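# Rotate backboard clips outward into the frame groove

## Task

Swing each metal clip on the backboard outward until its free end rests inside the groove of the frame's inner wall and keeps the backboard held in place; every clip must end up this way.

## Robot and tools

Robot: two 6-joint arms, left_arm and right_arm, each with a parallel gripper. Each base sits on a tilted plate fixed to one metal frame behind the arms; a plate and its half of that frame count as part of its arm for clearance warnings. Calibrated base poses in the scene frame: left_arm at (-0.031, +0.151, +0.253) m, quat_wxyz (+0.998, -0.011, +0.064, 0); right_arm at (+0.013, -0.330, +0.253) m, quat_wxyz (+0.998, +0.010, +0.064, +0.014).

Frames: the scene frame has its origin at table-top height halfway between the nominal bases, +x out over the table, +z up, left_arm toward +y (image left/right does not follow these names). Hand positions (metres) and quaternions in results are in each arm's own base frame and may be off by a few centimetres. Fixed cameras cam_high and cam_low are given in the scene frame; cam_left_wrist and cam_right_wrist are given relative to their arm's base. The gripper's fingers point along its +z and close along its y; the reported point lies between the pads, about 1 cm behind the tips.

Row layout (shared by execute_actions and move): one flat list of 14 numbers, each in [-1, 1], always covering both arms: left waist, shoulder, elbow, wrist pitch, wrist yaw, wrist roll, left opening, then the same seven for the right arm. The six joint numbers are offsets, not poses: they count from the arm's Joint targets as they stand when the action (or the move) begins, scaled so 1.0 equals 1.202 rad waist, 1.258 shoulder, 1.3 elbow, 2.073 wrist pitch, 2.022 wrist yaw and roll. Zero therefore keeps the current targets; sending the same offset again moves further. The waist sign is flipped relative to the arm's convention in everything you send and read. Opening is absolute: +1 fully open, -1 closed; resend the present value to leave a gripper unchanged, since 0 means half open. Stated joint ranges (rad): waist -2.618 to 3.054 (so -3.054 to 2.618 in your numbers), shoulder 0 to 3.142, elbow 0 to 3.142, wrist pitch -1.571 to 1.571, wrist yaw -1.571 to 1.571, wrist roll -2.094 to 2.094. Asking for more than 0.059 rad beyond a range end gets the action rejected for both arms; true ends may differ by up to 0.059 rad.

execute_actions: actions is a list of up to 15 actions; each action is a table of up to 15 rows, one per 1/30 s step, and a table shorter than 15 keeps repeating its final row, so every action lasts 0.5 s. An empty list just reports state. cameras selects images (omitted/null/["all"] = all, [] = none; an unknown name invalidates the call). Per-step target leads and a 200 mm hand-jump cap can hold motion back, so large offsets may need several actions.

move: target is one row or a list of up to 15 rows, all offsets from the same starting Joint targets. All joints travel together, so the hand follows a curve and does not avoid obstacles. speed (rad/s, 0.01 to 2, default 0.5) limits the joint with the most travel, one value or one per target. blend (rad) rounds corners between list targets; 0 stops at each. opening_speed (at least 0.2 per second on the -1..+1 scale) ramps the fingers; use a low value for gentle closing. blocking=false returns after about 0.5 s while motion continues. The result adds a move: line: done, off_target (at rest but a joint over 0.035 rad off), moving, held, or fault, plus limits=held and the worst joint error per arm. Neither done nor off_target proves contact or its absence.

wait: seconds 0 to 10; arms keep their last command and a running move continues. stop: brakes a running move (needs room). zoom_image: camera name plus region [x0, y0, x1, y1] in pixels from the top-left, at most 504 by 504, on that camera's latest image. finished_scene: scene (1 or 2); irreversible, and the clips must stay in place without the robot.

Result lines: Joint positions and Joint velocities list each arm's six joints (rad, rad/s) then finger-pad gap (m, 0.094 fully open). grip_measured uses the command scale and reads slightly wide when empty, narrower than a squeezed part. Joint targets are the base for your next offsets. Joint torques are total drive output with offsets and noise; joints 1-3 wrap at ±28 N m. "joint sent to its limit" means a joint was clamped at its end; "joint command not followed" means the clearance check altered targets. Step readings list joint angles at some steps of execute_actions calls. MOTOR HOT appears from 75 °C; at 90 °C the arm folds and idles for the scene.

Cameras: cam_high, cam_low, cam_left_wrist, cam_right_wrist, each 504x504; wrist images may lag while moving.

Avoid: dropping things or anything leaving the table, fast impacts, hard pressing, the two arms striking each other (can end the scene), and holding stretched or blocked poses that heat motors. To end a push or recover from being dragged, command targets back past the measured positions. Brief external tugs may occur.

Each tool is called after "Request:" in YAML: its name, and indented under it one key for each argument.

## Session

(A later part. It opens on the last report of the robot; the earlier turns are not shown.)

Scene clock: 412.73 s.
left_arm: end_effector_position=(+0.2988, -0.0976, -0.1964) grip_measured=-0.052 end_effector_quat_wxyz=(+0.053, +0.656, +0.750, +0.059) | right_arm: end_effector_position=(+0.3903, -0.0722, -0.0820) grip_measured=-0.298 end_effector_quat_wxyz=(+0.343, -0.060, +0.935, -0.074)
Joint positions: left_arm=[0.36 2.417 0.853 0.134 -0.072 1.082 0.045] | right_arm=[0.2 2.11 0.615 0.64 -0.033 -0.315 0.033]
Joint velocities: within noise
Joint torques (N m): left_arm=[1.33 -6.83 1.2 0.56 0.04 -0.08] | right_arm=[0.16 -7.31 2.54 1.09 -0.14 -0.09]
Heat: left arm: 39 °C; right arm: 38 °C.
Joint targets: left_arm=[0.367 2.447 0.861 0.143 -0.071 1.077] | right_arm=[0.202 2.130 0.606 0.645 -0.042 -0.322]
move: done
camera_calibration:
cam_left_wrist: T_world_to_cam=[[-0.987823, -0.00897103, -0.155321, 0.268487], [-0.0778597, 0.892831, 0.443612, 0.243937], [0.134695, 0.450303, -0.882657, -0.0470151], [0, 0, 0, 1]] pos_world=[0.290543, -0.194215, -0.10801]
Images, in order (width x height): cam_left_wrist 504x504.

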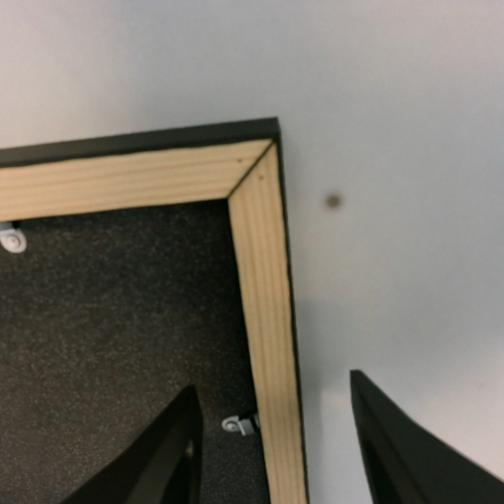

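Request:
move:
  target: [0,0,0,0,0,0,-0.6,0,0,0,0,0,0,-0.3]
  opening_speed: 0.3
  cameras: ["cam_left_wrist"]

Request:
zoom_image:
  camera: "cam_left_wrist"
  region: [180, 350, 300, 470]

Request:
move:
  target: [0,0,0,0,0,0,-0.76,0,0,0,0,0,0,-0.3]
  opening_speed: 0.3
  cameras: ["cam_left_wrist"]

Request:
move:
  target:
    - [0,0,0,0,0,0,-0.45,0,0,0,0,0,0,-0.3]
    - [0,-0.2035,-0.0223,-0.0926,0,0,-0.35,0,0,0,0,0,0,-0.3]
  speed: 0.2
  cameras: ["cam_left_wrist"]

Request:
zoom_image:
  camera: "cam_left_wrist"
  region: [240, 290, 320, 370]

Scene clock: 416.03 s.
left_arm: end_effector_position=(+0.3004, -0.0981, -0.1962) grip_measured=-0.598 end_effector_quat_wxyz=(+0.056, +0.656, +0.750, +0.060) | right_arm: end_effector_position=(+0.3903, -0.0722, -0.0820) grip_measured=-0.298 end_effector_quat_wxyz=(+0.343, -0.060, +0.935, -0.074)
Joint positions: left_arm=[0.36 2.417 0.853 0.141 -0.073 1.082 0.019] | right_arm=[0.2 2.11 0.615 0.64 -0.033 -0.315 0.033]
Joint velocities: within noise
Joint torques (N m): left_arm=[1.37 -6.87 1.17 0.47 -0.01 -0.08] | right_arm=[0.14 -7.3 2.52 1.08 -0.14 -0.09]
Heat: left arm: 39 °C; right arm: 38 °C.
Joint targets: left_arm=[0.367 2.447 0.861 0.143 -0.071 1.077] | right_arm=[0.202 2.130 0.606 0.645 -0.042 -0.322]
move: done
camera_calibration:
cam_left_wrist: T_world_to_cam=[[-0.986783, -0.00935267, -0.161778, 0.268486], [-0.080811, 0.89374, 0.441247, 0.244936], [0.140461, 0.448488, -0.882683, -0.048687], [0, 0, 0, 1]] pos_world=[0.291569, -0.194563, -0.107618]
Images, in order (width x height): cam_left_wrist 504x504.

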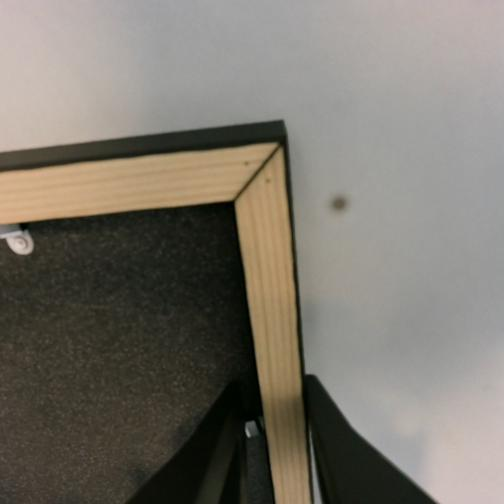

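Scaled by 4.200 from the camera's 504x504 image, which has a finer 720x720 frame.

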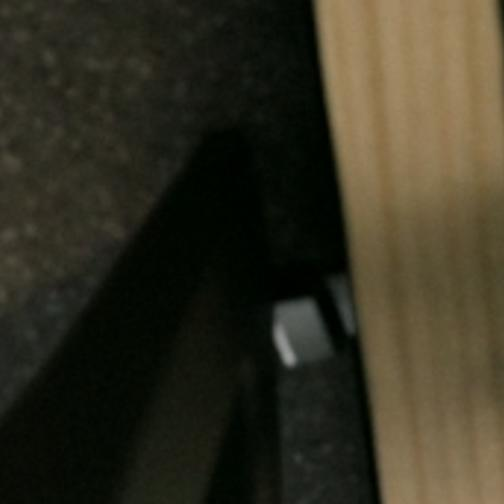

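Scene clock: 416.77 s.
left_arm: end_effector_position=(+0.2975, -0.0986, -0.1965) grip_measured=-0.752 end_effector_quat_wxyz=(+0.052, +0.658, +0.749, +0.058) | right_arm: end_effector_position=(+0.3903, -0.0722, -0.0820) grip_measured=-0.298 end_effector_quat_wxyz=(+0.343, -0.060, +0.935, -0.074)
Joint positions: left_arm=[0.364 2.417 0.853 0.131 -0.071 1.083 0.012] | right_arm=[0.2 2.11 0.615 0.64 -0.033 -0.315 0.033]
Joint velocities: within noise
Joint torques (N m): left_arm=[1.01 -6.79 1.42 0.58 0.02 -0.08] | right_arm=[0.14 -7.32 2.55 1.09 -0.14 -0.08]
Heat: left arm: 39 °C; right arm: 38 °C.
Joint targets: left_arm=[0.368 2.447 0.861 0.143 -0.071 1.077] | right_arm=[0.202 2.130 0.606 0.645 -0.042 -0.322]
move: done
camera_calibration:
cam_left_wrist: T_world_to_cam=[[-0.988391, -0.00425593, -0.151874, 0.268574], [-0.0721355, 0.892903, 0.444433, 0.243227], [0.133717, 0.450229, -0.882844, -0.0462825], [0, 0, 0, 1]] pos_world=[0.28919, -0.195197, -0.108169]
Images, in order (width x height): cam_left_wrist 504x504.

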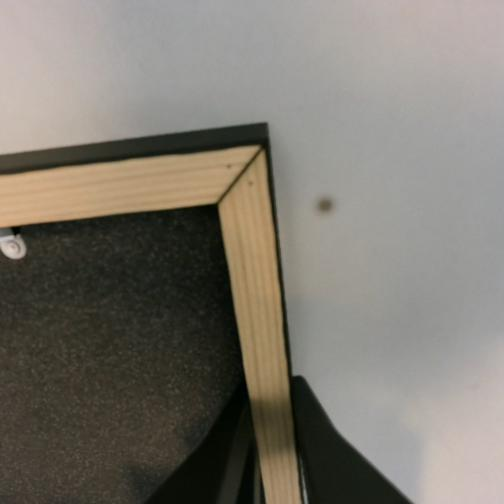

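Scene clock: 419.67 s.
left_arm: end_effector_position=(+0.3083, -0.1027, -0.1440) grip_measured=-0.352 end_effector_quat_wxyz=(+0.062, +0.657, +0.749, +0.061) | right_arm: end_effector_position=(+0.3903, -0.0722, -0.0820) grip_measured=-0.298 end_effector_quat_wxyz=(+0.343, -0.060, +0.935, -0.074)
Joint positions: left_arm=[0.364 2.216 0.841 -0.035 -0.071 1.083 0.03] | right_arm=[0.2 2.11 0.615 0.64 -0.033 -0.315 0.033]
Joint velocities: within noise
Joint torques (N m): left_arm=[1.1 -11.26 1.03 0.36 0 -0.07] | right_arm=[0.16 -7.31 2.54 1.09 -0.14 -0.09]
Heat: left arm: 39 °C; right arm: 38 °C.
Joint targets: left_arm=[0.368 2.191 0.832 -0.049 -0.071 1.077] | right_arm=[0.202 2.130 0.606 0.645 -0.042 -0.322]
move: done
camera_calibration:
cam_left_wrist: T_world_to_cam=[[-0.984975, -0.0059363, -0.172594, 0.282919], [-0.0817306, 0.896424, 0.435596, 0.226349], [0.152131, 0.443157, -0.883441, -0.00600144], [0, 0, 0, 1]] pos_world=[0.298081, -0.198566, -0.0550686]
Images, in order (width x height): cam_left_wrist 504x504.

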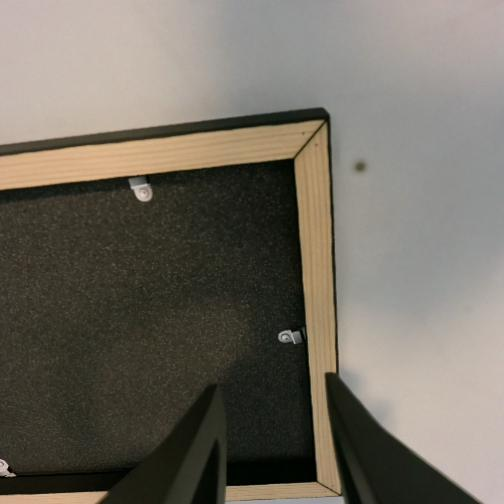

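Scaled by 6.300 from the camera's 504x504 image, which has a finer 720x720 frame.

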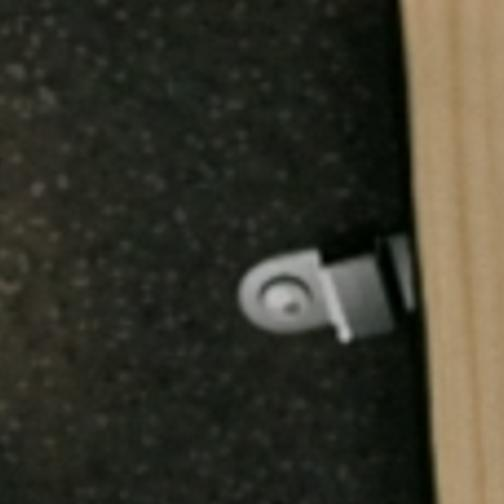

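Request:
zoom_image:
  camera: "cam_left_wrist"
  region: [265, 315, 315, 365]

Request:
zoom_image:
  camera: "cam_left_wrist"
  region: [115, 160, 175, 220]

Scaled by 10.080 from the camera's 504x504 image, which has a finer 720x720 frame.

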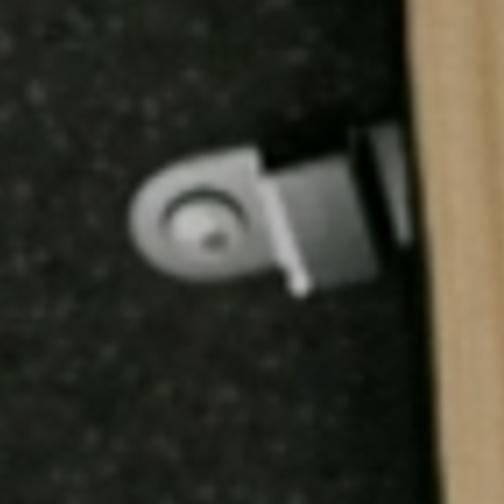

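Scaled by 8.400 from the camera's 504x504 image, which has a finer 720x720 frame.

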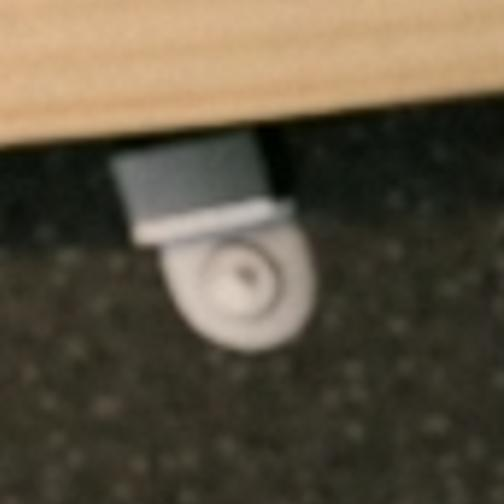

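Request:
move:
  target:
    - [-0.0235,0,0,0,0,0,-0.05,0,0,0,0,0,0,-0.3]
    - [-0.0015,0.183,0.0143,0.0885,0,0,-0.05,0,0,0,0,0,0,-0.3]
    - [-0.0015,0.2038,0.0223,0.0926,0,0,-0.05,0,0,0,0,0,0,-0.3]
  speed: [0.2,0.2,0.08]
  cameras: ["cam_left_wrist"]

Request:
zoom_image:
  camera: "cam_left_wrist"
  region: [130, 300, 330, 500]

Scene clock: 424.43 s.
left_arm: end_effector_position=(+0.2994, -0.0971, -0.1963) grip_measured=-0.052 end_effector_quat_wxyz=(+0.054, +0.655, +0.751, +0.058) | right_arm: end_effector_position=(+0.3903, -0.0722, -0.0820) grip_measured=-0.298 end_effector_quat_wxyz=(+0.343, -0.060, +0.935, -0.074)
Joint positions: left_arm=[0.357 2.417 0.854 0.134 -0.071 1.083 0.045] | right_arm=[0.2 2.11 0.615 0.64 -0.033 -0.315 0.033]
Joint velocities: within noise
Joint torques (N m): left_arm=[1.35 -6.71 1.07 0.57 0.02 -0.07] | right_arm=[0.14 -7.31 2.54 1.09 -0.14 -0.09]
Heat: left arm: 40 °C; right arm: 38 °C.
Joint targets: left_arm=[0.366 2.448 0.861 0.143 -0.071 1.077] | right_arm=[0.202 2.130 0.606 0.645 -0.042 -0.322]
move: done
camera_calibration:
cam_left_wrist: T_world_to_cam=[[-0.987732, -0.0112727, -0.155748, 0.268813], [-0.0800079, 0.893064, 0.44276, 0.243994], [0.134102, 0.449789, -0.88301, -0.0471954], [0, 0, 0, 1]] pos_world=[0.291366, -0.193644, -0.107838]
Images, in order (width x height): cam_left_wrist 504x504.

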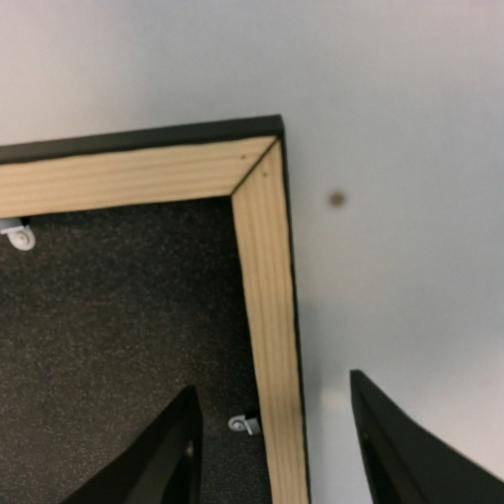

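Scaled by 2.520 from the camera's 504x504 image, which has a finer 720x720 frame.

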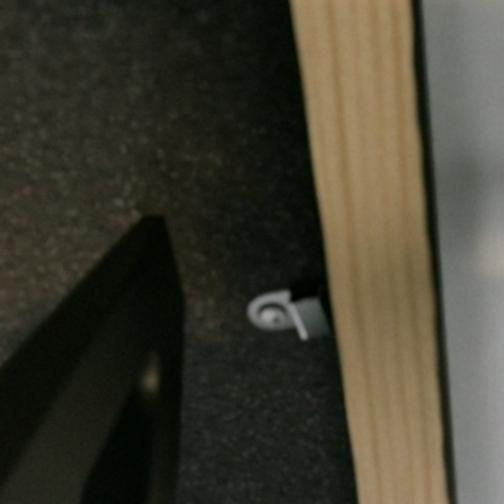

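Request:
move:
  target:
    - [0,-0.07,-0.01,-0.02,0,0,-0.05,0,0,0,0,0,0,-0.3]
    - [-0.026,-0.07,-0.01,-0.02,0,0,-0.05,0,0,0,0,0,0,-0.3]
    - [-0.0020,-0.05,-0.008,-0.015,0,0,-0.05,0,0,0,0,0,0,-0.3]
    - [-0.0020,0.0,0,-0.001,0,0,-0.05,0,0,0,0,0,0,-0.3]
  speed: [0.15,0.15,0.08,0.08]
  cameras: ["cam_left_wrist"]

Request:
zoom_image:
  camera: "cam_left_wrist"
  region: [130, 300, 330, 500]

Scene clock: 427.53 s.
left_arm: end_effector_position=(+0.2992, -0.0966, -0.1963) grip_measured=-0.052 end_effector_quat_wxyz=(+0.053, +0.655, +0.752, +0.058) | right_arm: end_effector_position=(+0.3903, -0.0722, -0.0820) grip_measured=-0.298 end_effector_quat_wxyz=(+0.343, -0.060, +0.935, -0.074)
Joint positions: left_arm=[0.356 2.416 0.854 0.132 -0.072 1.083 0.045] | right_arm=[0.2 2.11 0.615 0.64 -0.033 -0.315 0.033]
Joint velocities: within noise
Joint torques (N m): left_arm=[1.29 -6.78 1.07 0.58 0.01 -0.03] | right_arm=[0.17 -7.31 2.54 1.09 -0.14 -0.09]
Heat: left arm: 39 °C; right arm: 38 °C.
Joint targets: left_arm=[0.364 2.447 0.861 0.141 -0.071 1.077] | right_arm=[0.202 2.130 0.606 0.645 -0.042 -0.322]
move: done
camera_calibration:
cam_left_wrist: T_world_to_cam=[[-0.98792, -0.0123186, -0.154477, 0.268842], [-0.0805022, 0.892574, 0.443656, 0.243762], [0.132417, 0.450732, -0.882784, -0.0467224], [0, 0, 0, 1]] pos_world=[0.291404, -0.193204, -0.107862]
Images, in order (width x height): cam_left_wrist 504x504.

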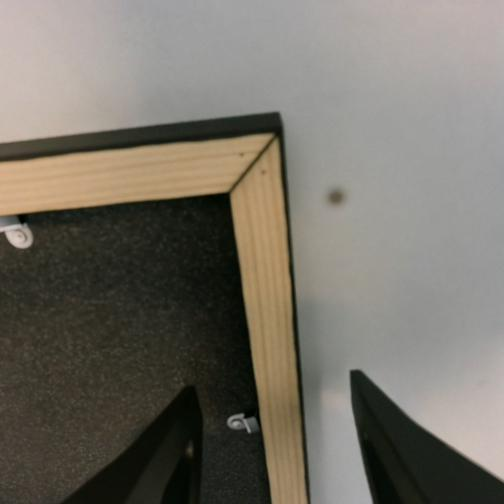

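Scaled by 2.520 from the camera's 504x504 image, which has a finer 720x720 frame.

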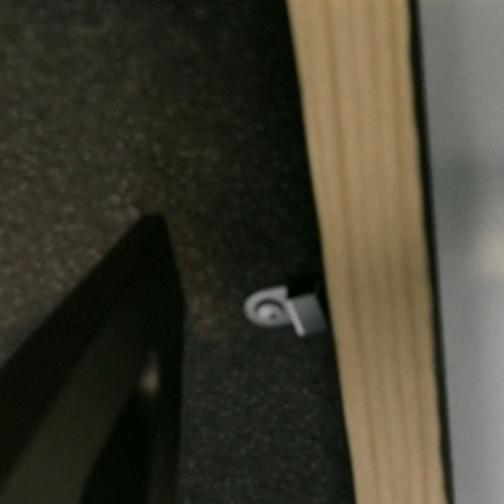

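Request:
move:
  target: [0,0,0,0,0,0,-0.75,0,0,0,0,0,0,-0.3]
  opening_speed: 0.3
  cameras: ["cam_left_wrist"]

Request:
move:
  target:
    - [0,0,0,0,0,0,-0.45,0,0,0,0,0,0,-0.3]
    - [0,-0.2035,-0.0223,-0.0926,0,0,-0.35,0,0,0,0,0,0,-0.3]
  speed: 0.2
  cameras: ["cam_left_wrist"]

Request:
zoom_image:
  camera: "cam_left_wrist"
  region: [260, 310, 320, 370]

Scene clock: 431.03 s.
left_arm: end_effector_position=(+0.2981, -0.0973, -0.1964) grip_measured=-0.745 end_effector_quat_wxyz=(+0.052, +0.656, +0.751, +0.057) | right_arm: end_effector_position=(+0.3903, -0.0722, -0.0820) grip_measured=-0.298 end_effector_quat_wxyz=(+0.343, -0.060, +0.935, -0.074)
Joint positions: left_arm=[0.358 2.416 0.854 0.129 -0.069 1.082 0.012] | right_arm=[0.2 2.11 0.615 0.64 -0.033 -0.315 0.033]
Joint velocities: within noise
Joint torques (N m): left_arm=[1.06 -6.65 1.21 0.6 -0.02 -0.1] | right_arm=[0.14 -7.3 2.54 1.09 -0.14 -0.09]
Heat: left arm: 39 °C; right arm: 38 °C.
Joint targets: left_arm=[0.363 2.447 0.861 0.141 -0.071 1.077] | right_arm=[0.202 2.130 0.606 0.645 -0.042 -0.322]
move: done
camera_calibration:
cam_left_wrist: T_world_to_cam=[[-0.988555, -0.0102662, -0.15051, 0.268841], [-0.076738, 0.893185, 0.443093, 0.243249], [0.129885, 0.449572, -0.88375, -0.045899], [0, 0, 0, 1]] pos_world=[0.290392, -0.193871, -0.107882]
Images, in order (width x height): cam_left_wrist 504x504.

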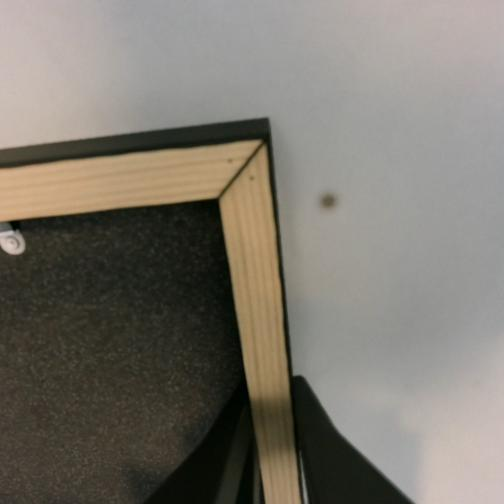

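Scene clock: 433.93 s.
left_arm: end_effector_position=(+0.3082, -0.1010, -0.1442) grip_measured=-0.352 end_effector_quat_wxyz=(+0.061, +0.655, +0.751, +0.061) | right_arm: end_effector_position=(+0.3903, -0.0722, -0.0820) grip_measured=-0.298 end_effector_quat_wxyz=(+0.343, -0.060, +0.935, -0.074)
Joint positions: left_arm=[0.358 2.217 0.841 -0.037 -0.07 1.082 0.03] | right_arm=[0.2 2.11 0.615 0.64 -0.033 -0.315 0.033]
Joint velocities: within noise
Joint torques (N m): left_arm=[1.06 -11.36 1.01 0.39 0.02 -0.05] | right_arm=[0.14 -7.31 2.52 1.09 -0.13 -0.09]
Heat: left arm: 39 °C; right arm: 38 °C.
Joint targets: left_arm=[0.363 2.191 0.832 -0.051 -0.072 1.077] | right_arm=[0.202 2.130 0.606 0.645 -0.042 -0.322]
move: done
camera_calibration:
cam_left_wrist: T_world_to_cam=[[-0.985362, -0.0114432, -0.170092, 0.282761], [-0.0855866, 0.896098, 0.435526, 0.226095], [0.147436, 0.443708, -0.88396, -0.00547944], [0, 0, 0, 1]] pos_world=[0.29878, -0.196937, -0.0552185]
Images, in order (width x height): cam_left_wrist 504x504.

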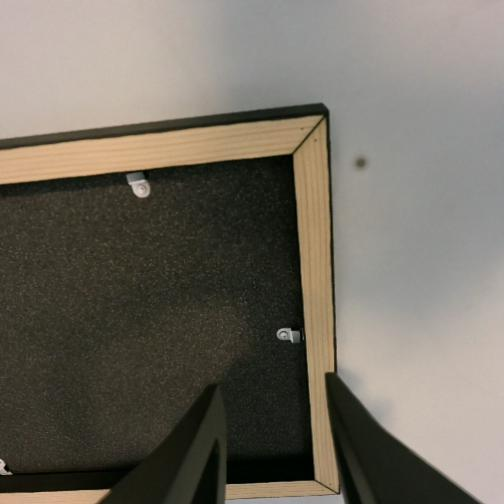

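Scaled by 8.400 from the camera's 504x504 image, which has a finer 720x720 frame.

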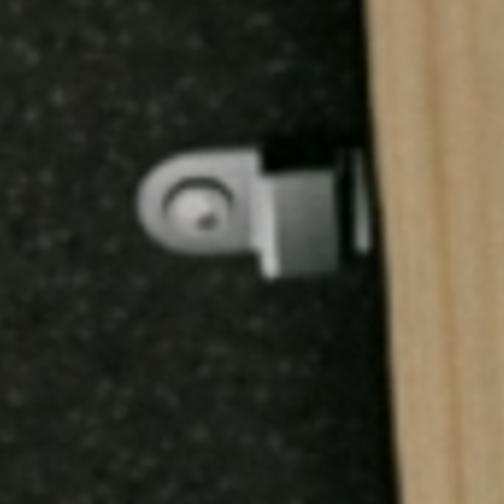

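Request:
move:
  target: [0,-0.28,0,-0.16,0,0,-0.35,0,0,0,0,0,0,-0.3]
  speed: 0.4

Request:
zoom_image:
  camera: "cam_high"
  region: [180, 180, 380, 380]

Request:
zoom_image:
  camera: "cam_left_wrist"
  region: [0, 100, 350, 450]

Scene clock: 436.70 s.
left_arm: end_effector_position=(+0.3028, -0.0990, -0.0503) grip_measured=-0.352 end_effector_quat_wxyz=(+0.071, +0.654, +0.750, +0.064) | right_arm: end_effector_position=(+0.3903, -0.0722, -0.0820) grip_measured=-0.298 end_effector_quat_wxyz=(+0.343, -0.060, +0.935, -0.074)
Joint positions: left_arm=[0.358 1.86 0.837 -0.368 -0.07 1.082 0.03] | right_arm=[0.2 2.11 0.615 0.64 -0.033 -0.315 0.033]
Joint velocities: within noise
Joint torques (N m): left_arm=[0.96 -9.7 3.26 0.38 0 -0.08] | right_arm=[0.13 -7.3 2.55 1.09 -0.14 -0.09]
Heat: left arm: 40 °C; right arm: 38 °C.
Joint targets: left_arm=[0.363 1.839 0.832 -0.383 -0.072 1.077] | right_arm=[0.202 2.130 0.606 0.645 -0.042 -0.322]
move: done
camera_calibration:
cam_left_wrist: T_world_to_cam=[[-0.981695, -0.0128164, -0.190028, 0.291166], [-0.0943672, 0.899387, 0.426847, 0.185439], [0.165438, 0.436966, -0.884133, 0.0713392], [0, 0, 0, 1]] pos_world=[0.291534, -0.194222, 0.0392489]
cam_right_wrist: T_world_to_cam=[[-0.0469585, -0.9949, 0.0892692, -0.0391681], [-0.967546, 0.0230888, -0.251638, 0.404506], [0.248293, -0.0981886, -0.963696, -0.0628537], [0, 0, 0, 1]] pos_world=[0.405145, -0.0544794, 0.0447136]

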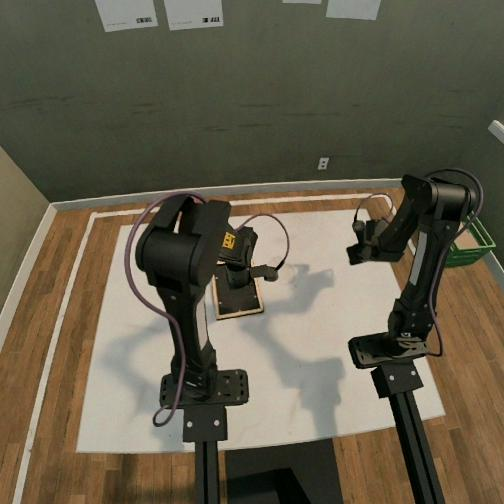

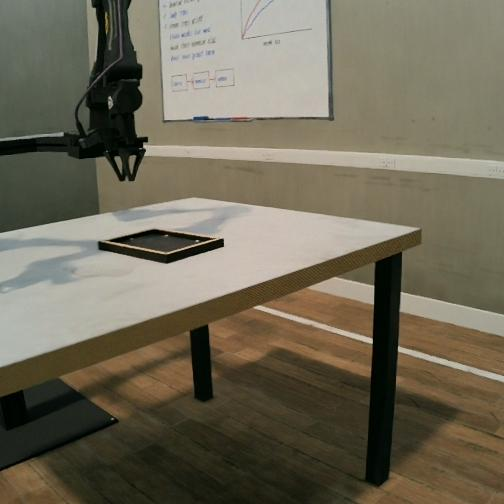

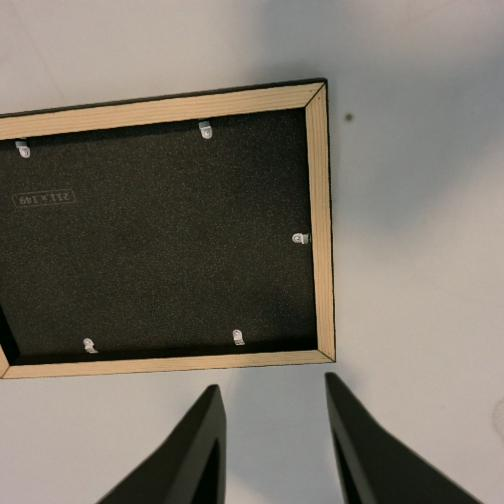

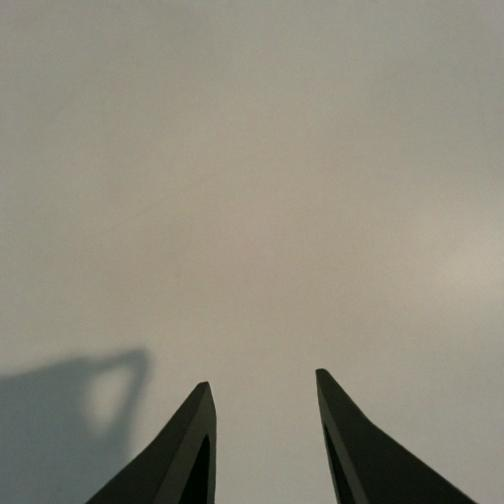

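Scaled by 2.520 from the camera's 504x504 image, which has a finer 720x720 frame.

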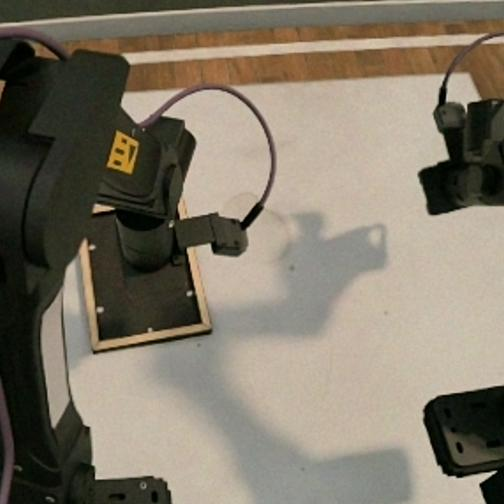

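Scaled by 1.440 from the camera's 504x504 image, which has a finer 720x720 frame.

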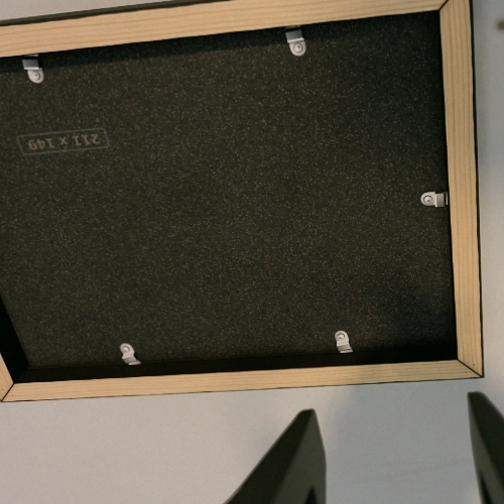

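Request:
zoom_image:
  camera: "cam_left_wrist"
  region: [60, 310, 130, 380]

Request:
zoom_image:
  camera: "cam_left_wrist"
  region: [205, 300, 275, 370]

Request:
zoom_image:
  camera: "cam_left_wrist"
  region: [0, 115, 60, 175]

Request:
zoom_image:
  camera: "cam_left_wrist"
  region: [275, 210, 335, 270]

Scaled by 7.200 from the camera's 504x504 image, which has a finer 720x720 frame.

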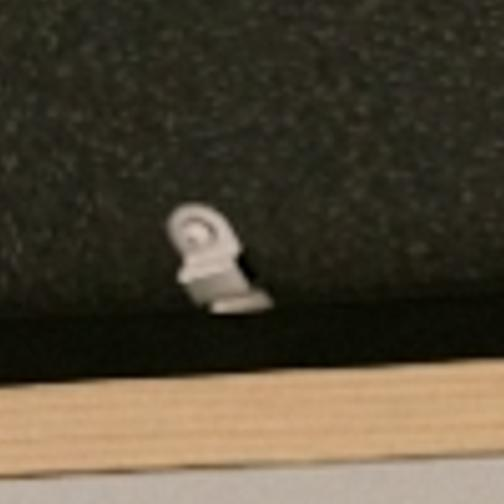

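Scaled by 7.200 from the camera's 504x504 image, which has a finer 720x720 frame.

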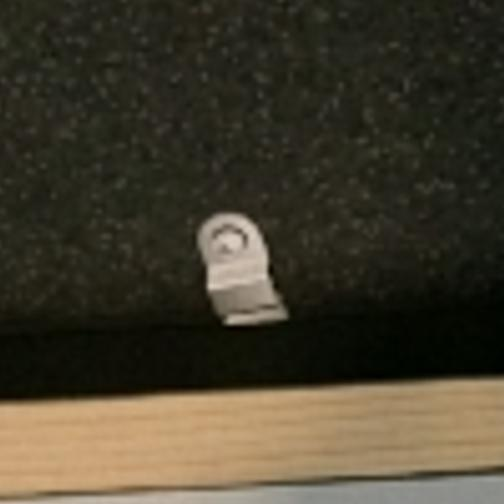

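Scaled by 8.400 from the camera's 504x504 image, which has a finer 720x720 frame.

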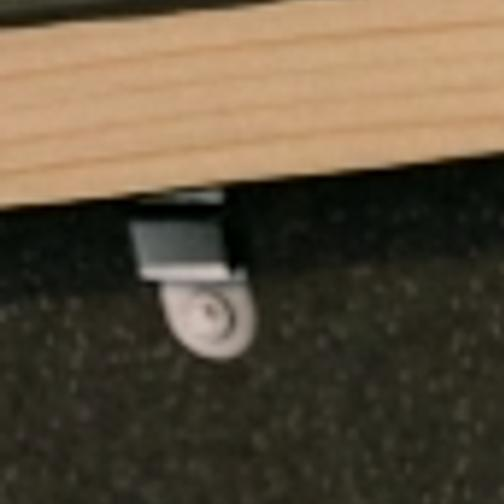

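Scaled by 8.400 from the camera's 504x504 image, which has a finer 720x720 frame.

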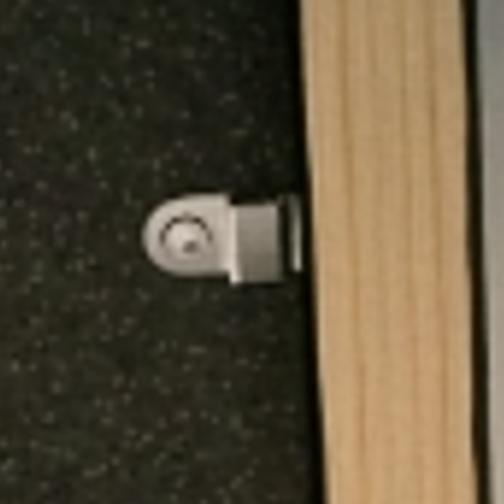

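Request:
zoom_image:
  camera: "cam_left_wrist"
  region: [75, 330, 110, 365]

Request:
zoom_image:
  camera: "cam_left_wrist"
  region: [220, 320, 255, 355]

Scaled by 14.400 from the camera's 504x504 image, which has a finer 720x720 frame.

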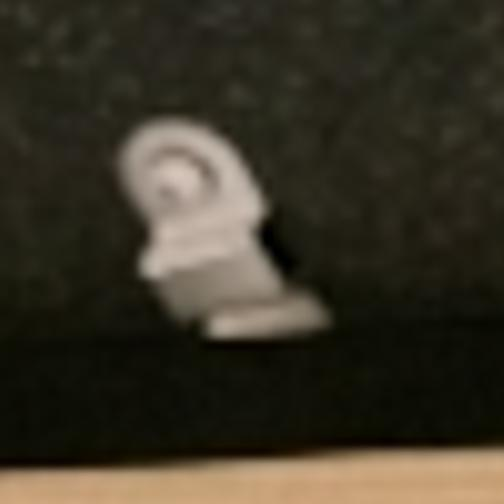

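Scaled by 14.400 from the camera's 504x504 image, which has a finer 720x720 frame.

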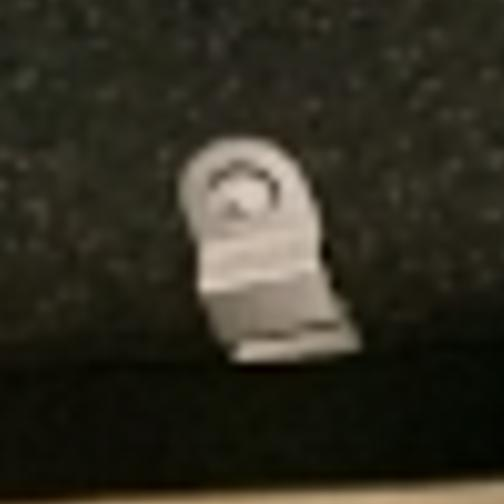

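Request:
move:
  target: [-0.312,0.4642,0.4446,-0.0299,0.0257,-0.6029,-0.05,0,0,0,0,0,0,-0.3]
  speed: 0.6
  cameras: ["cam_left_wrist"]

Scene clock: 445.30 s.
left_arm: end_effector_position=(+0.4294, +0.0099, -0.1213) grip_measured=-0.052 end_effector_quat_wxyz=(+0.069, -0.073, +0.995, +0.009) | right_arm: end_effector_position=(+0.3903, -0.0722, -0.0820) grip_measured=-0.298 end_effector_quat_wxyz=(+0.343, -0.060, +0.935, -0.074)
Joint positions: left_arm=[-0.009 2.392 1.392 -0.435 -0.028 -0.135 0.045] | right_arm=[0.2 2.11 0.615 0.64 -0.033 -0.315 0.033]
Joint velocities: within noise
Joint torques (N m): left_arm=[0.14 -9.54 5.24 0.32 0.06 -0.07] | right_arm=[0.14 -7.31 2.54 1.09 -0.13 -0.09]
Heat: left arm: 40 °C; right arm: 38 °C.
Joint targets: left_arm=[-0.012 2.423 1.409 -0.444 -0.020 -0.142] | right_arm=[0.202 2.130 0.606 0.645 -0.042 -0.322]
move: done
camera_calibration:
cam_left_wrist: T_world_to_cam=[[0.0247984, -0.999403, -0.0240411, 0.00112164], [-0.950968, -0.0309992, 0.307733, 0.492399], [-0.308295, 0.015231, -0.951169, 0.139475], [0, 0, 0, 1]] pos_world=[0.511227, 0.0142606, -0.0188365]
Images, in order (width x height): cam_left_wrist 504x504.

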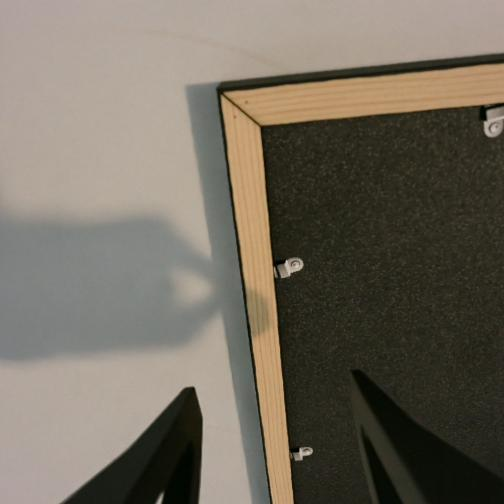

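Request:
zoom_image:
  camera: "cam_left_wrist"
  region: [255, 235, 325, 305]

Request:
zoom_image:
  camera: "cam_left_wrist"
  region: [265, 420, 335, 490]

Request:
zoom_image:
  camera: "cam_left_wrist"
  region: [444, 80, 504, 140]

Scaled by 7.200 from the camera's 504x504 image, which has a finer 720x720 frame.

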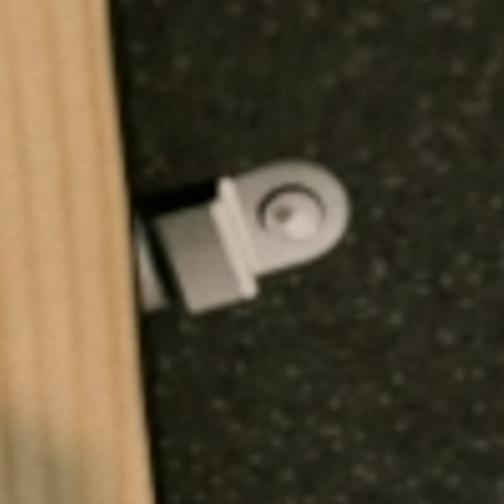

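Scaled by 7.200 from the camera's 504x504 image, which has a finer 720x720 frame.

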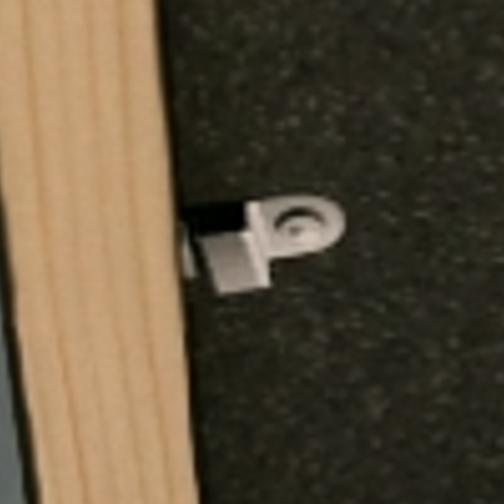

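Scaled by 8.400 from the camera's 504x504 image, which has a finer 720x720 frame.

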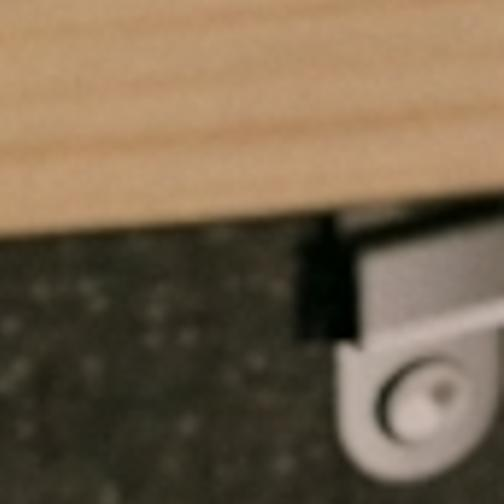

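Request:
move:
  target: [0.1314,0.0493,0.1108,-0.0367,-0.0129,-0.0702,-0.05,0,0,0,0,0,0,-0.3]
  speed: 0.4
  cameras: ["cam_left_wrist"]

Scene clock: 449.20 s.
left_arm: end_effector_position=(+0.4544, -0.0602, -0.1143) grip_measured=-0.052 end_effector_quat_wxyz=(+0.078, -0.066, +0.995, +0.002) | right_arm: end_effector_position=(+0.3903, -0.0722, -0.0820) grip_measured=-0.298 end_effector_quat_wxyz=(+0.343, -0.060, +0.935, -0.074)
Joint positions: left_arm=[0.148 2.447 1.539 -0.51 -0.037 -0.278 0.045] | right_arm=[0.2 2.11 0.615 0.64 -0.033 -0.315 0.033]
Joint velocities: within noise
Joint torques (N m): left_arm=[0.72 -9.81 5.59 0.35 -0.1 -0.1] | right_arm=[0.16 -7.31 2.55 1.09 -0.14 -0.08]
Heat: left arm: 40 °C; right arm: 38 °C.
Joint targets: left_arm=[0.146 2.485 1.554 -0.521 -0.045 -0.284] | right_arm=[0.202 2.130 0.606 0.645 -0.042 -0.322]
move: off_target (left_arm); left_arm: the shoulder is farthest, 0.038 rad from its target
camera_calibration:
cam_left_wrist: T_world_to_cam=[[0.00966723, -0.999893, -0.0109775, -0.0610791], [-0.957187, -0.0124294, 0.289204, 0.513602], [-0.28931, 0.00771169, -0.957204, 0.14515], [0, 0, 0, 1]] pos_world=[0.534196, -0.0558082, -0.0102681]
Images, in order (width x height): cam_left_wrist 504x504.

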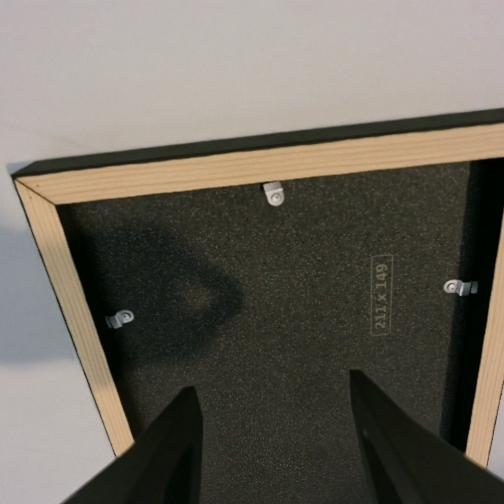

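Request:
zoom_image:
  camera: "cam_left_wrist"
  region: [245, 165, 305, 225]

Request:
zoom_image:
  camera: "cam_left_wrist"
  region: [430, 260, 490, 320]

Request:
zoom_image:
  camera: "cam_left_wrist"
  region: [90, 290, 150, 350]

Scaled by 8.400 from the camera's 504x504 image, which has a finer 720x720 frame.

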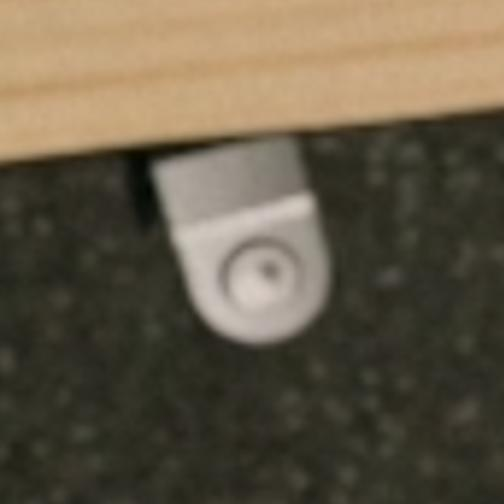

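Scaled by 8.400 from the camera's 504x504 image, which has a finer 720x720 frame.

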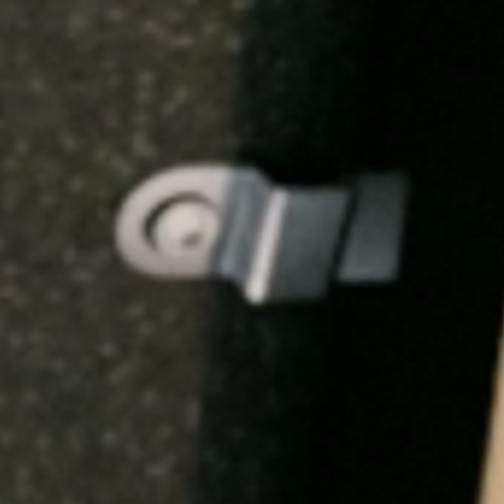

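Scaled by 8.400 from the camera's 504x504 image, which has a finer 720x720 frame.

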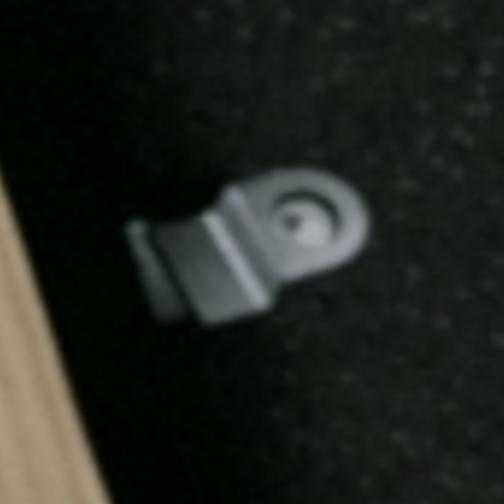

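Request:
move:
  target:
    - [-0.0341,0.1105,0.2723,-0.1056,0.0015,0.7923,-0.05,0,0,0,0,0,0,-0.3]
    - [-0.0158,0.2099,0.3146,-0.0642,0.0015,0.7923,-0.05,0,0,0,0,0,0,-0.3]
  speed: [0.8,0.2]
  cameras: ["cam_left_wrist"]

Request:
zoom_image:
  camera: "cam_left_wrist"
  region: [180, 260, 380, 460]

Scene clock: 460.17 s.
left_arm: end_effector_position=(+0.5091, -0.0533, -0.1459) grip_measured=-0.052 end_effector_quat_wxyz=(+0.046, +0.654, +0.753, +0.056) | right_arm: end_effector_position=(+0.3903, -0.0722, -0.0820) grip_measured=-0.298 end_effector_quat_wxyz=(+0.343, -0.060, +0.935, -0.074)
Joint positions: left_arm=[0.12 2.714 1.941 -0.659 -0.04 1.312 0.045] | right_arm=[0.2 2.11 0.615 0.64 -0.033 -0.315 0.033]
Joint velocities: within noise
Joint torques (N m): left_arm=[1.13 -11.52 6.38 0.5 -0.02 0.05] | right_arm=[0.14 -7.31 2.54 1.08 -0.13 -0.09]
Heat: left arm: 40 °C; right arm: 38 °C.
Joint targets: left_arm=[0.128 2.749 1.963 -0.654 -0.042 1.318] | right_arm=[0.202 2.130 0.606 0.645 -0.042 -0.322]
move: done
camera_calibration:
cam_left_wrist: T_world_to_cam=[[-0.989823, -0.0163521, -0.141362, 0.487197], [-0.0787709, 0.890267, 0.448576, 0.199377], [0.118515, 0.455146, -0.882495, -0.0422201], [0, 0, 0, 1]] pos_world=[0.502948, -0.150316, -0.0578234]
Images, in order (width x height): cam_left_wrist 504x504.

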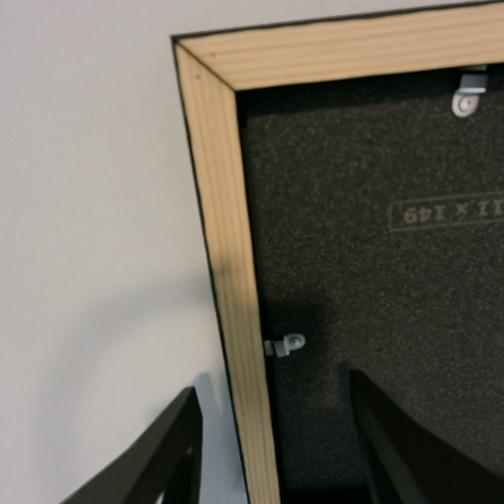

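Scaled by 2.520 from the camera's 504x504 image, which has a finer 720x720 frame.

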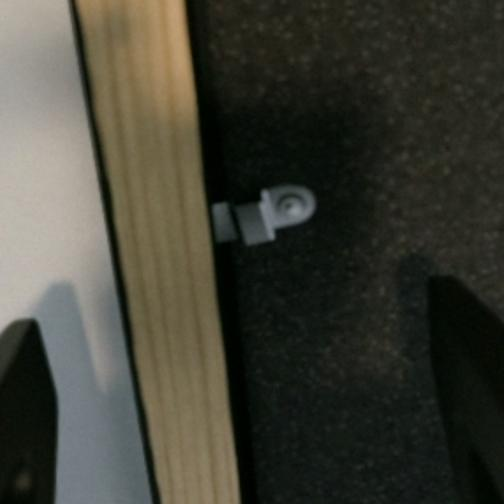

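Request:
move:
  target:
    - [-0.0275,0,0,0,0,0,-0.05,0,0,0,0,0,0,-0.3]
    - [-0.0083,0.0429,0.0469,-0.0096,0,0.004,-0.05,0,0,0,0,0,0,-0.3]
  speed: [0.15,0.1]
  cameras: ["cam_left_wrist"]

Request:
zoom_image:
  camera: "cam_left_wrist"
  region: [200, 260, 400, 460]

Scene clock: 464.10 s.
left_arm: end_effector_position=(+0.5196, -0.0493, -0.1548) grip_measured=-0.052 end_effector_quat_wxyz=(+0.051, +0.653, +0.754, +0.060) | right_arm: end_effector_position=(+0.3903, -0.0722, -0.0820) grip_measured=-0.298 end_effector_quat_wxyz=(+0.343, -0.060, +0.935, -0.074)
Joint positions: left_arm=[0.111 2.764 2.005 -0.659 -0.042 1.32 0.045] | right_arm=[0.2 2.11 0.615 0.64 -0.033 -0.315 0.033]
Joint velocities: within noise
Joint torques (N m): left_arm=[1.1 -11.66 6.06 0.3 -0.03 0.06] | right_arm=[0.16 -7.31 2.54 1.09 -0.14 -0.09]
Heat: left arm: 40 °C; right arm: 38 °C.
Joint targets: left_arm=[0.117 2.803 2.024 -0.673 -0.042 1.326] | right_arm=[0.202 2.130 0.606 0.644 -0.042 -0.322]
move: off_target (left_arm); left_arm: the shoulder is farthest, 0.039 rad from its target
camera_calibration:
cam_left_wrist: T_world_to_cam=[[-0.987883, -0.018375, -0.154111, 0.493301], [-0.0865173, 0.889572, 0.448527, 0.204612], [0.128851, 0.456425, -0.880383, -0.0581495], [0, 0, 0, 1]] pos_world=[0.512519, -0.146412, -0.0669446]
Images, in order (width x height): cam_left_wrist 504x504.

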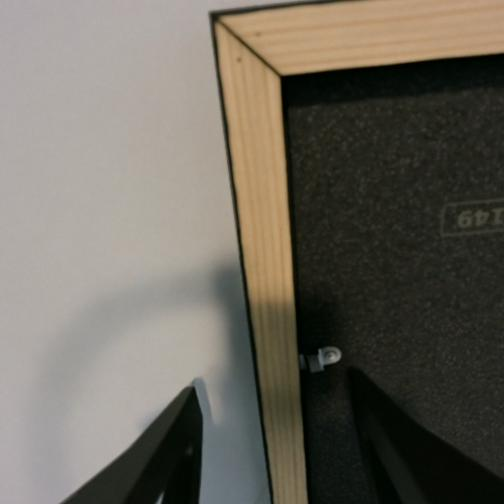

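Scaled by 2.520 from the camera's 504x504 image, which has a finer 720x720 frame.

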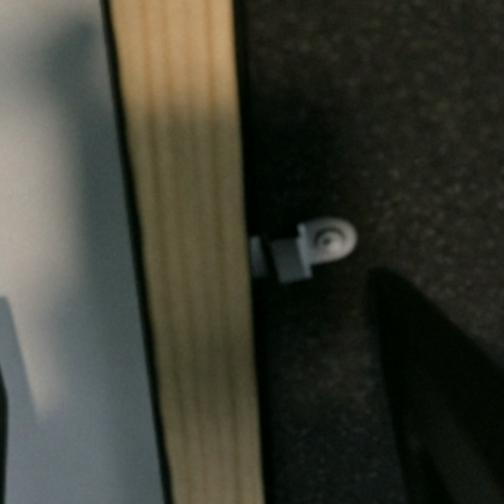

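Request:
move:
  target:
    - [-0.0183,0,0,-0.0039,0,0,-0.05,0,0,0,0,0,0,-0.3]
    - [-0.001,0.0132,0.0086,-0.0039,0,0,-0.05,0,0,0,0,0,0,-0.3]
  speed: [0.1,0.06]
  cameras: ["cam_left_wrist"]

Request:
zoom_image:
  camera: "cam_left_wrist"
  region: [220, 280, 420, 480]

Scene clock: 467.77 s.
left_arm: end_effector_position=(+0.5187, -0.0475, -0.1588) grip_measured=-0.052 end_effector_quat_wxyz=(+0.047, +0.652, +0.755, +0.058) | right_arm: end_effector_position=(+0.3903, -0.0722, -0.0820) grip_measured=-0.298 end_effector_quat_wxyz=(+0.343, -0.060, +0.935, -0.074)
Joint positions: left_arm=[0.108 2.778 2.017 -0.667 -0.042 1.32 0.045] | right_arm=[0.2 2.11 0.615 0.64 -0.033 -0.315 0.033]
Joint velocities: within noise
Joint torques (N m): left_arm=[1.25 -11.4 6.24 0.27 0.03 0.04] | right_arm=[0.14 -7.3 2.54 1.08 -0.14 -0.09]
Heat: left arm: 40 °C; right arm: 38 °C.
Joint targets: left_arm=[0.116 2.820 2.035 -0.681 -0.042 1.326] | right_arm=[0.202 2.130 0.606 0.644 -0.042 -0.322]
move: off_target (left_arm); left_arm: the shoulder is farthest, 0.041 rad from its target
camera_calibration:
cam_left_wrist: T_world_to_cam=[[-0.989196, -0.0204793, -0.145165, 0.493816], [-0.0845283, 0.888702, 0.450626, 0.203995], [0.11978, 0.458028, -0.880831, -0.0576148], [0, 0, 0, 1]] pos_world=[0.512625, -0.144789, -0.0709898]
Images, in order (width x height): cam_left_wrist 504x504.

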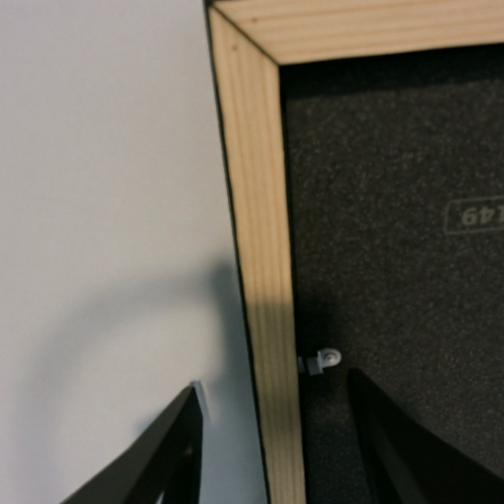

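Scaled by 2.520 from the camera's 504x504 image, which has a finer 720x720 frame.

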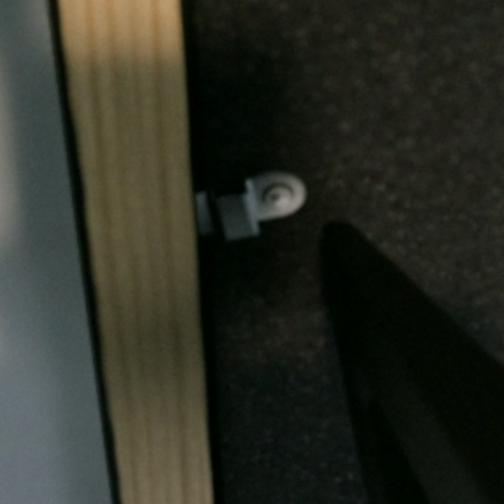

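Request:
move:
  target: [0.0021,0.0044,0.0023,0,0,0,-0.05,0,0,0,0,0,0,-0.3]
  speed: 0.06
  cameras: ["cam_left_wrist"]

Request:
zoom_image:
  camera: "cam_left_wrist"
  region: [220, 280, 420, 480]

Scene clock: 470.50 s.
left_arm: end_effector_position=(+0.5185, -0.0475, -0.1594) grip_measured=-0.052 end_effector_quat_wxyz=(+0.046, +0.652, +0.755, +0.057) | right_arm: end_effector_position=(+0.3903, -0.0722, -0.0820) grip_measured=-0.298 end_effector_quat_wxyz=(+0.343, -0.060, +0.935, -0.074)
Joint positions: left_arm=[0.108 2.781 2.021 -0.67 -0.042 1.32 0.045] | right_arm=[0.2 2.11 0.615 0.64 -0.033 -0.315 0.033]
Joint velocities: within noise
Joint torques (N m): left_arm=[1.5 -11.33 6.15 0.32 0.04 0.04] | right_arm=[0.16 -7.31 2.54 1.09 -0.14 -0.09]
Heat: left arm: 40 °C; right arm: 38 °C.
Joint targets: left_arm=[0.119 2.826 2.038 -0.682 -0.042 1.326] | right_arm=[0.202 2.130 0.606 0.644 -0.042 -0.322]
move: off_target (left_arm); left_arm: the shoulder is farthest, 0.045 rad from its target
camera_calibration:
cam_left_wrist: T_world_to_cam=[[-0.989523, -0.0204438, -0.142918, 0.494049], [-0.0835024, 0.888591, 0.451036, 0.203742], [0.117775, 0.458245, -0.880988, -0.0570792], [0, 0, 0, 1]] pos_world=[0.512608, -0.144787, -0.0715724]
Images, in order (width x height): cam_left_wrist 504x504.

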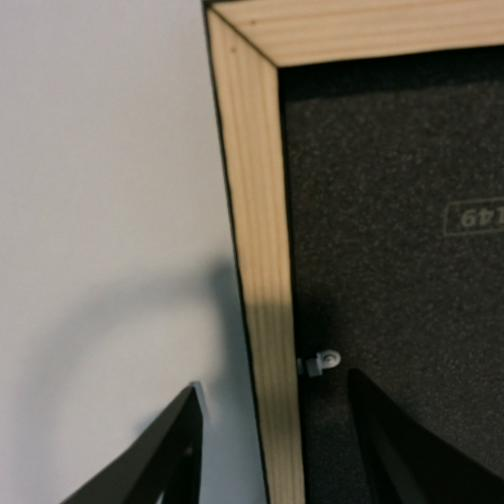

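Scaled by 2.520 from the camera's 504x504 image, which has a finer 720x720 frame.

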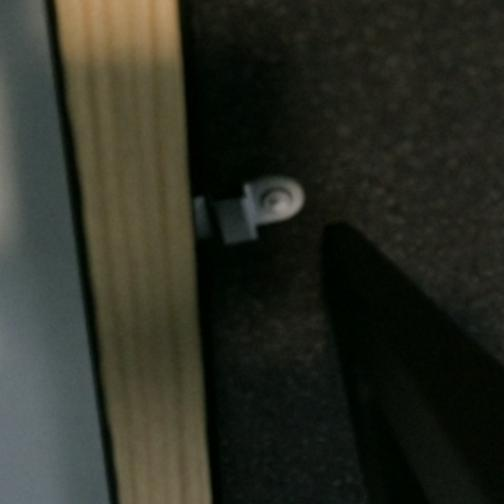

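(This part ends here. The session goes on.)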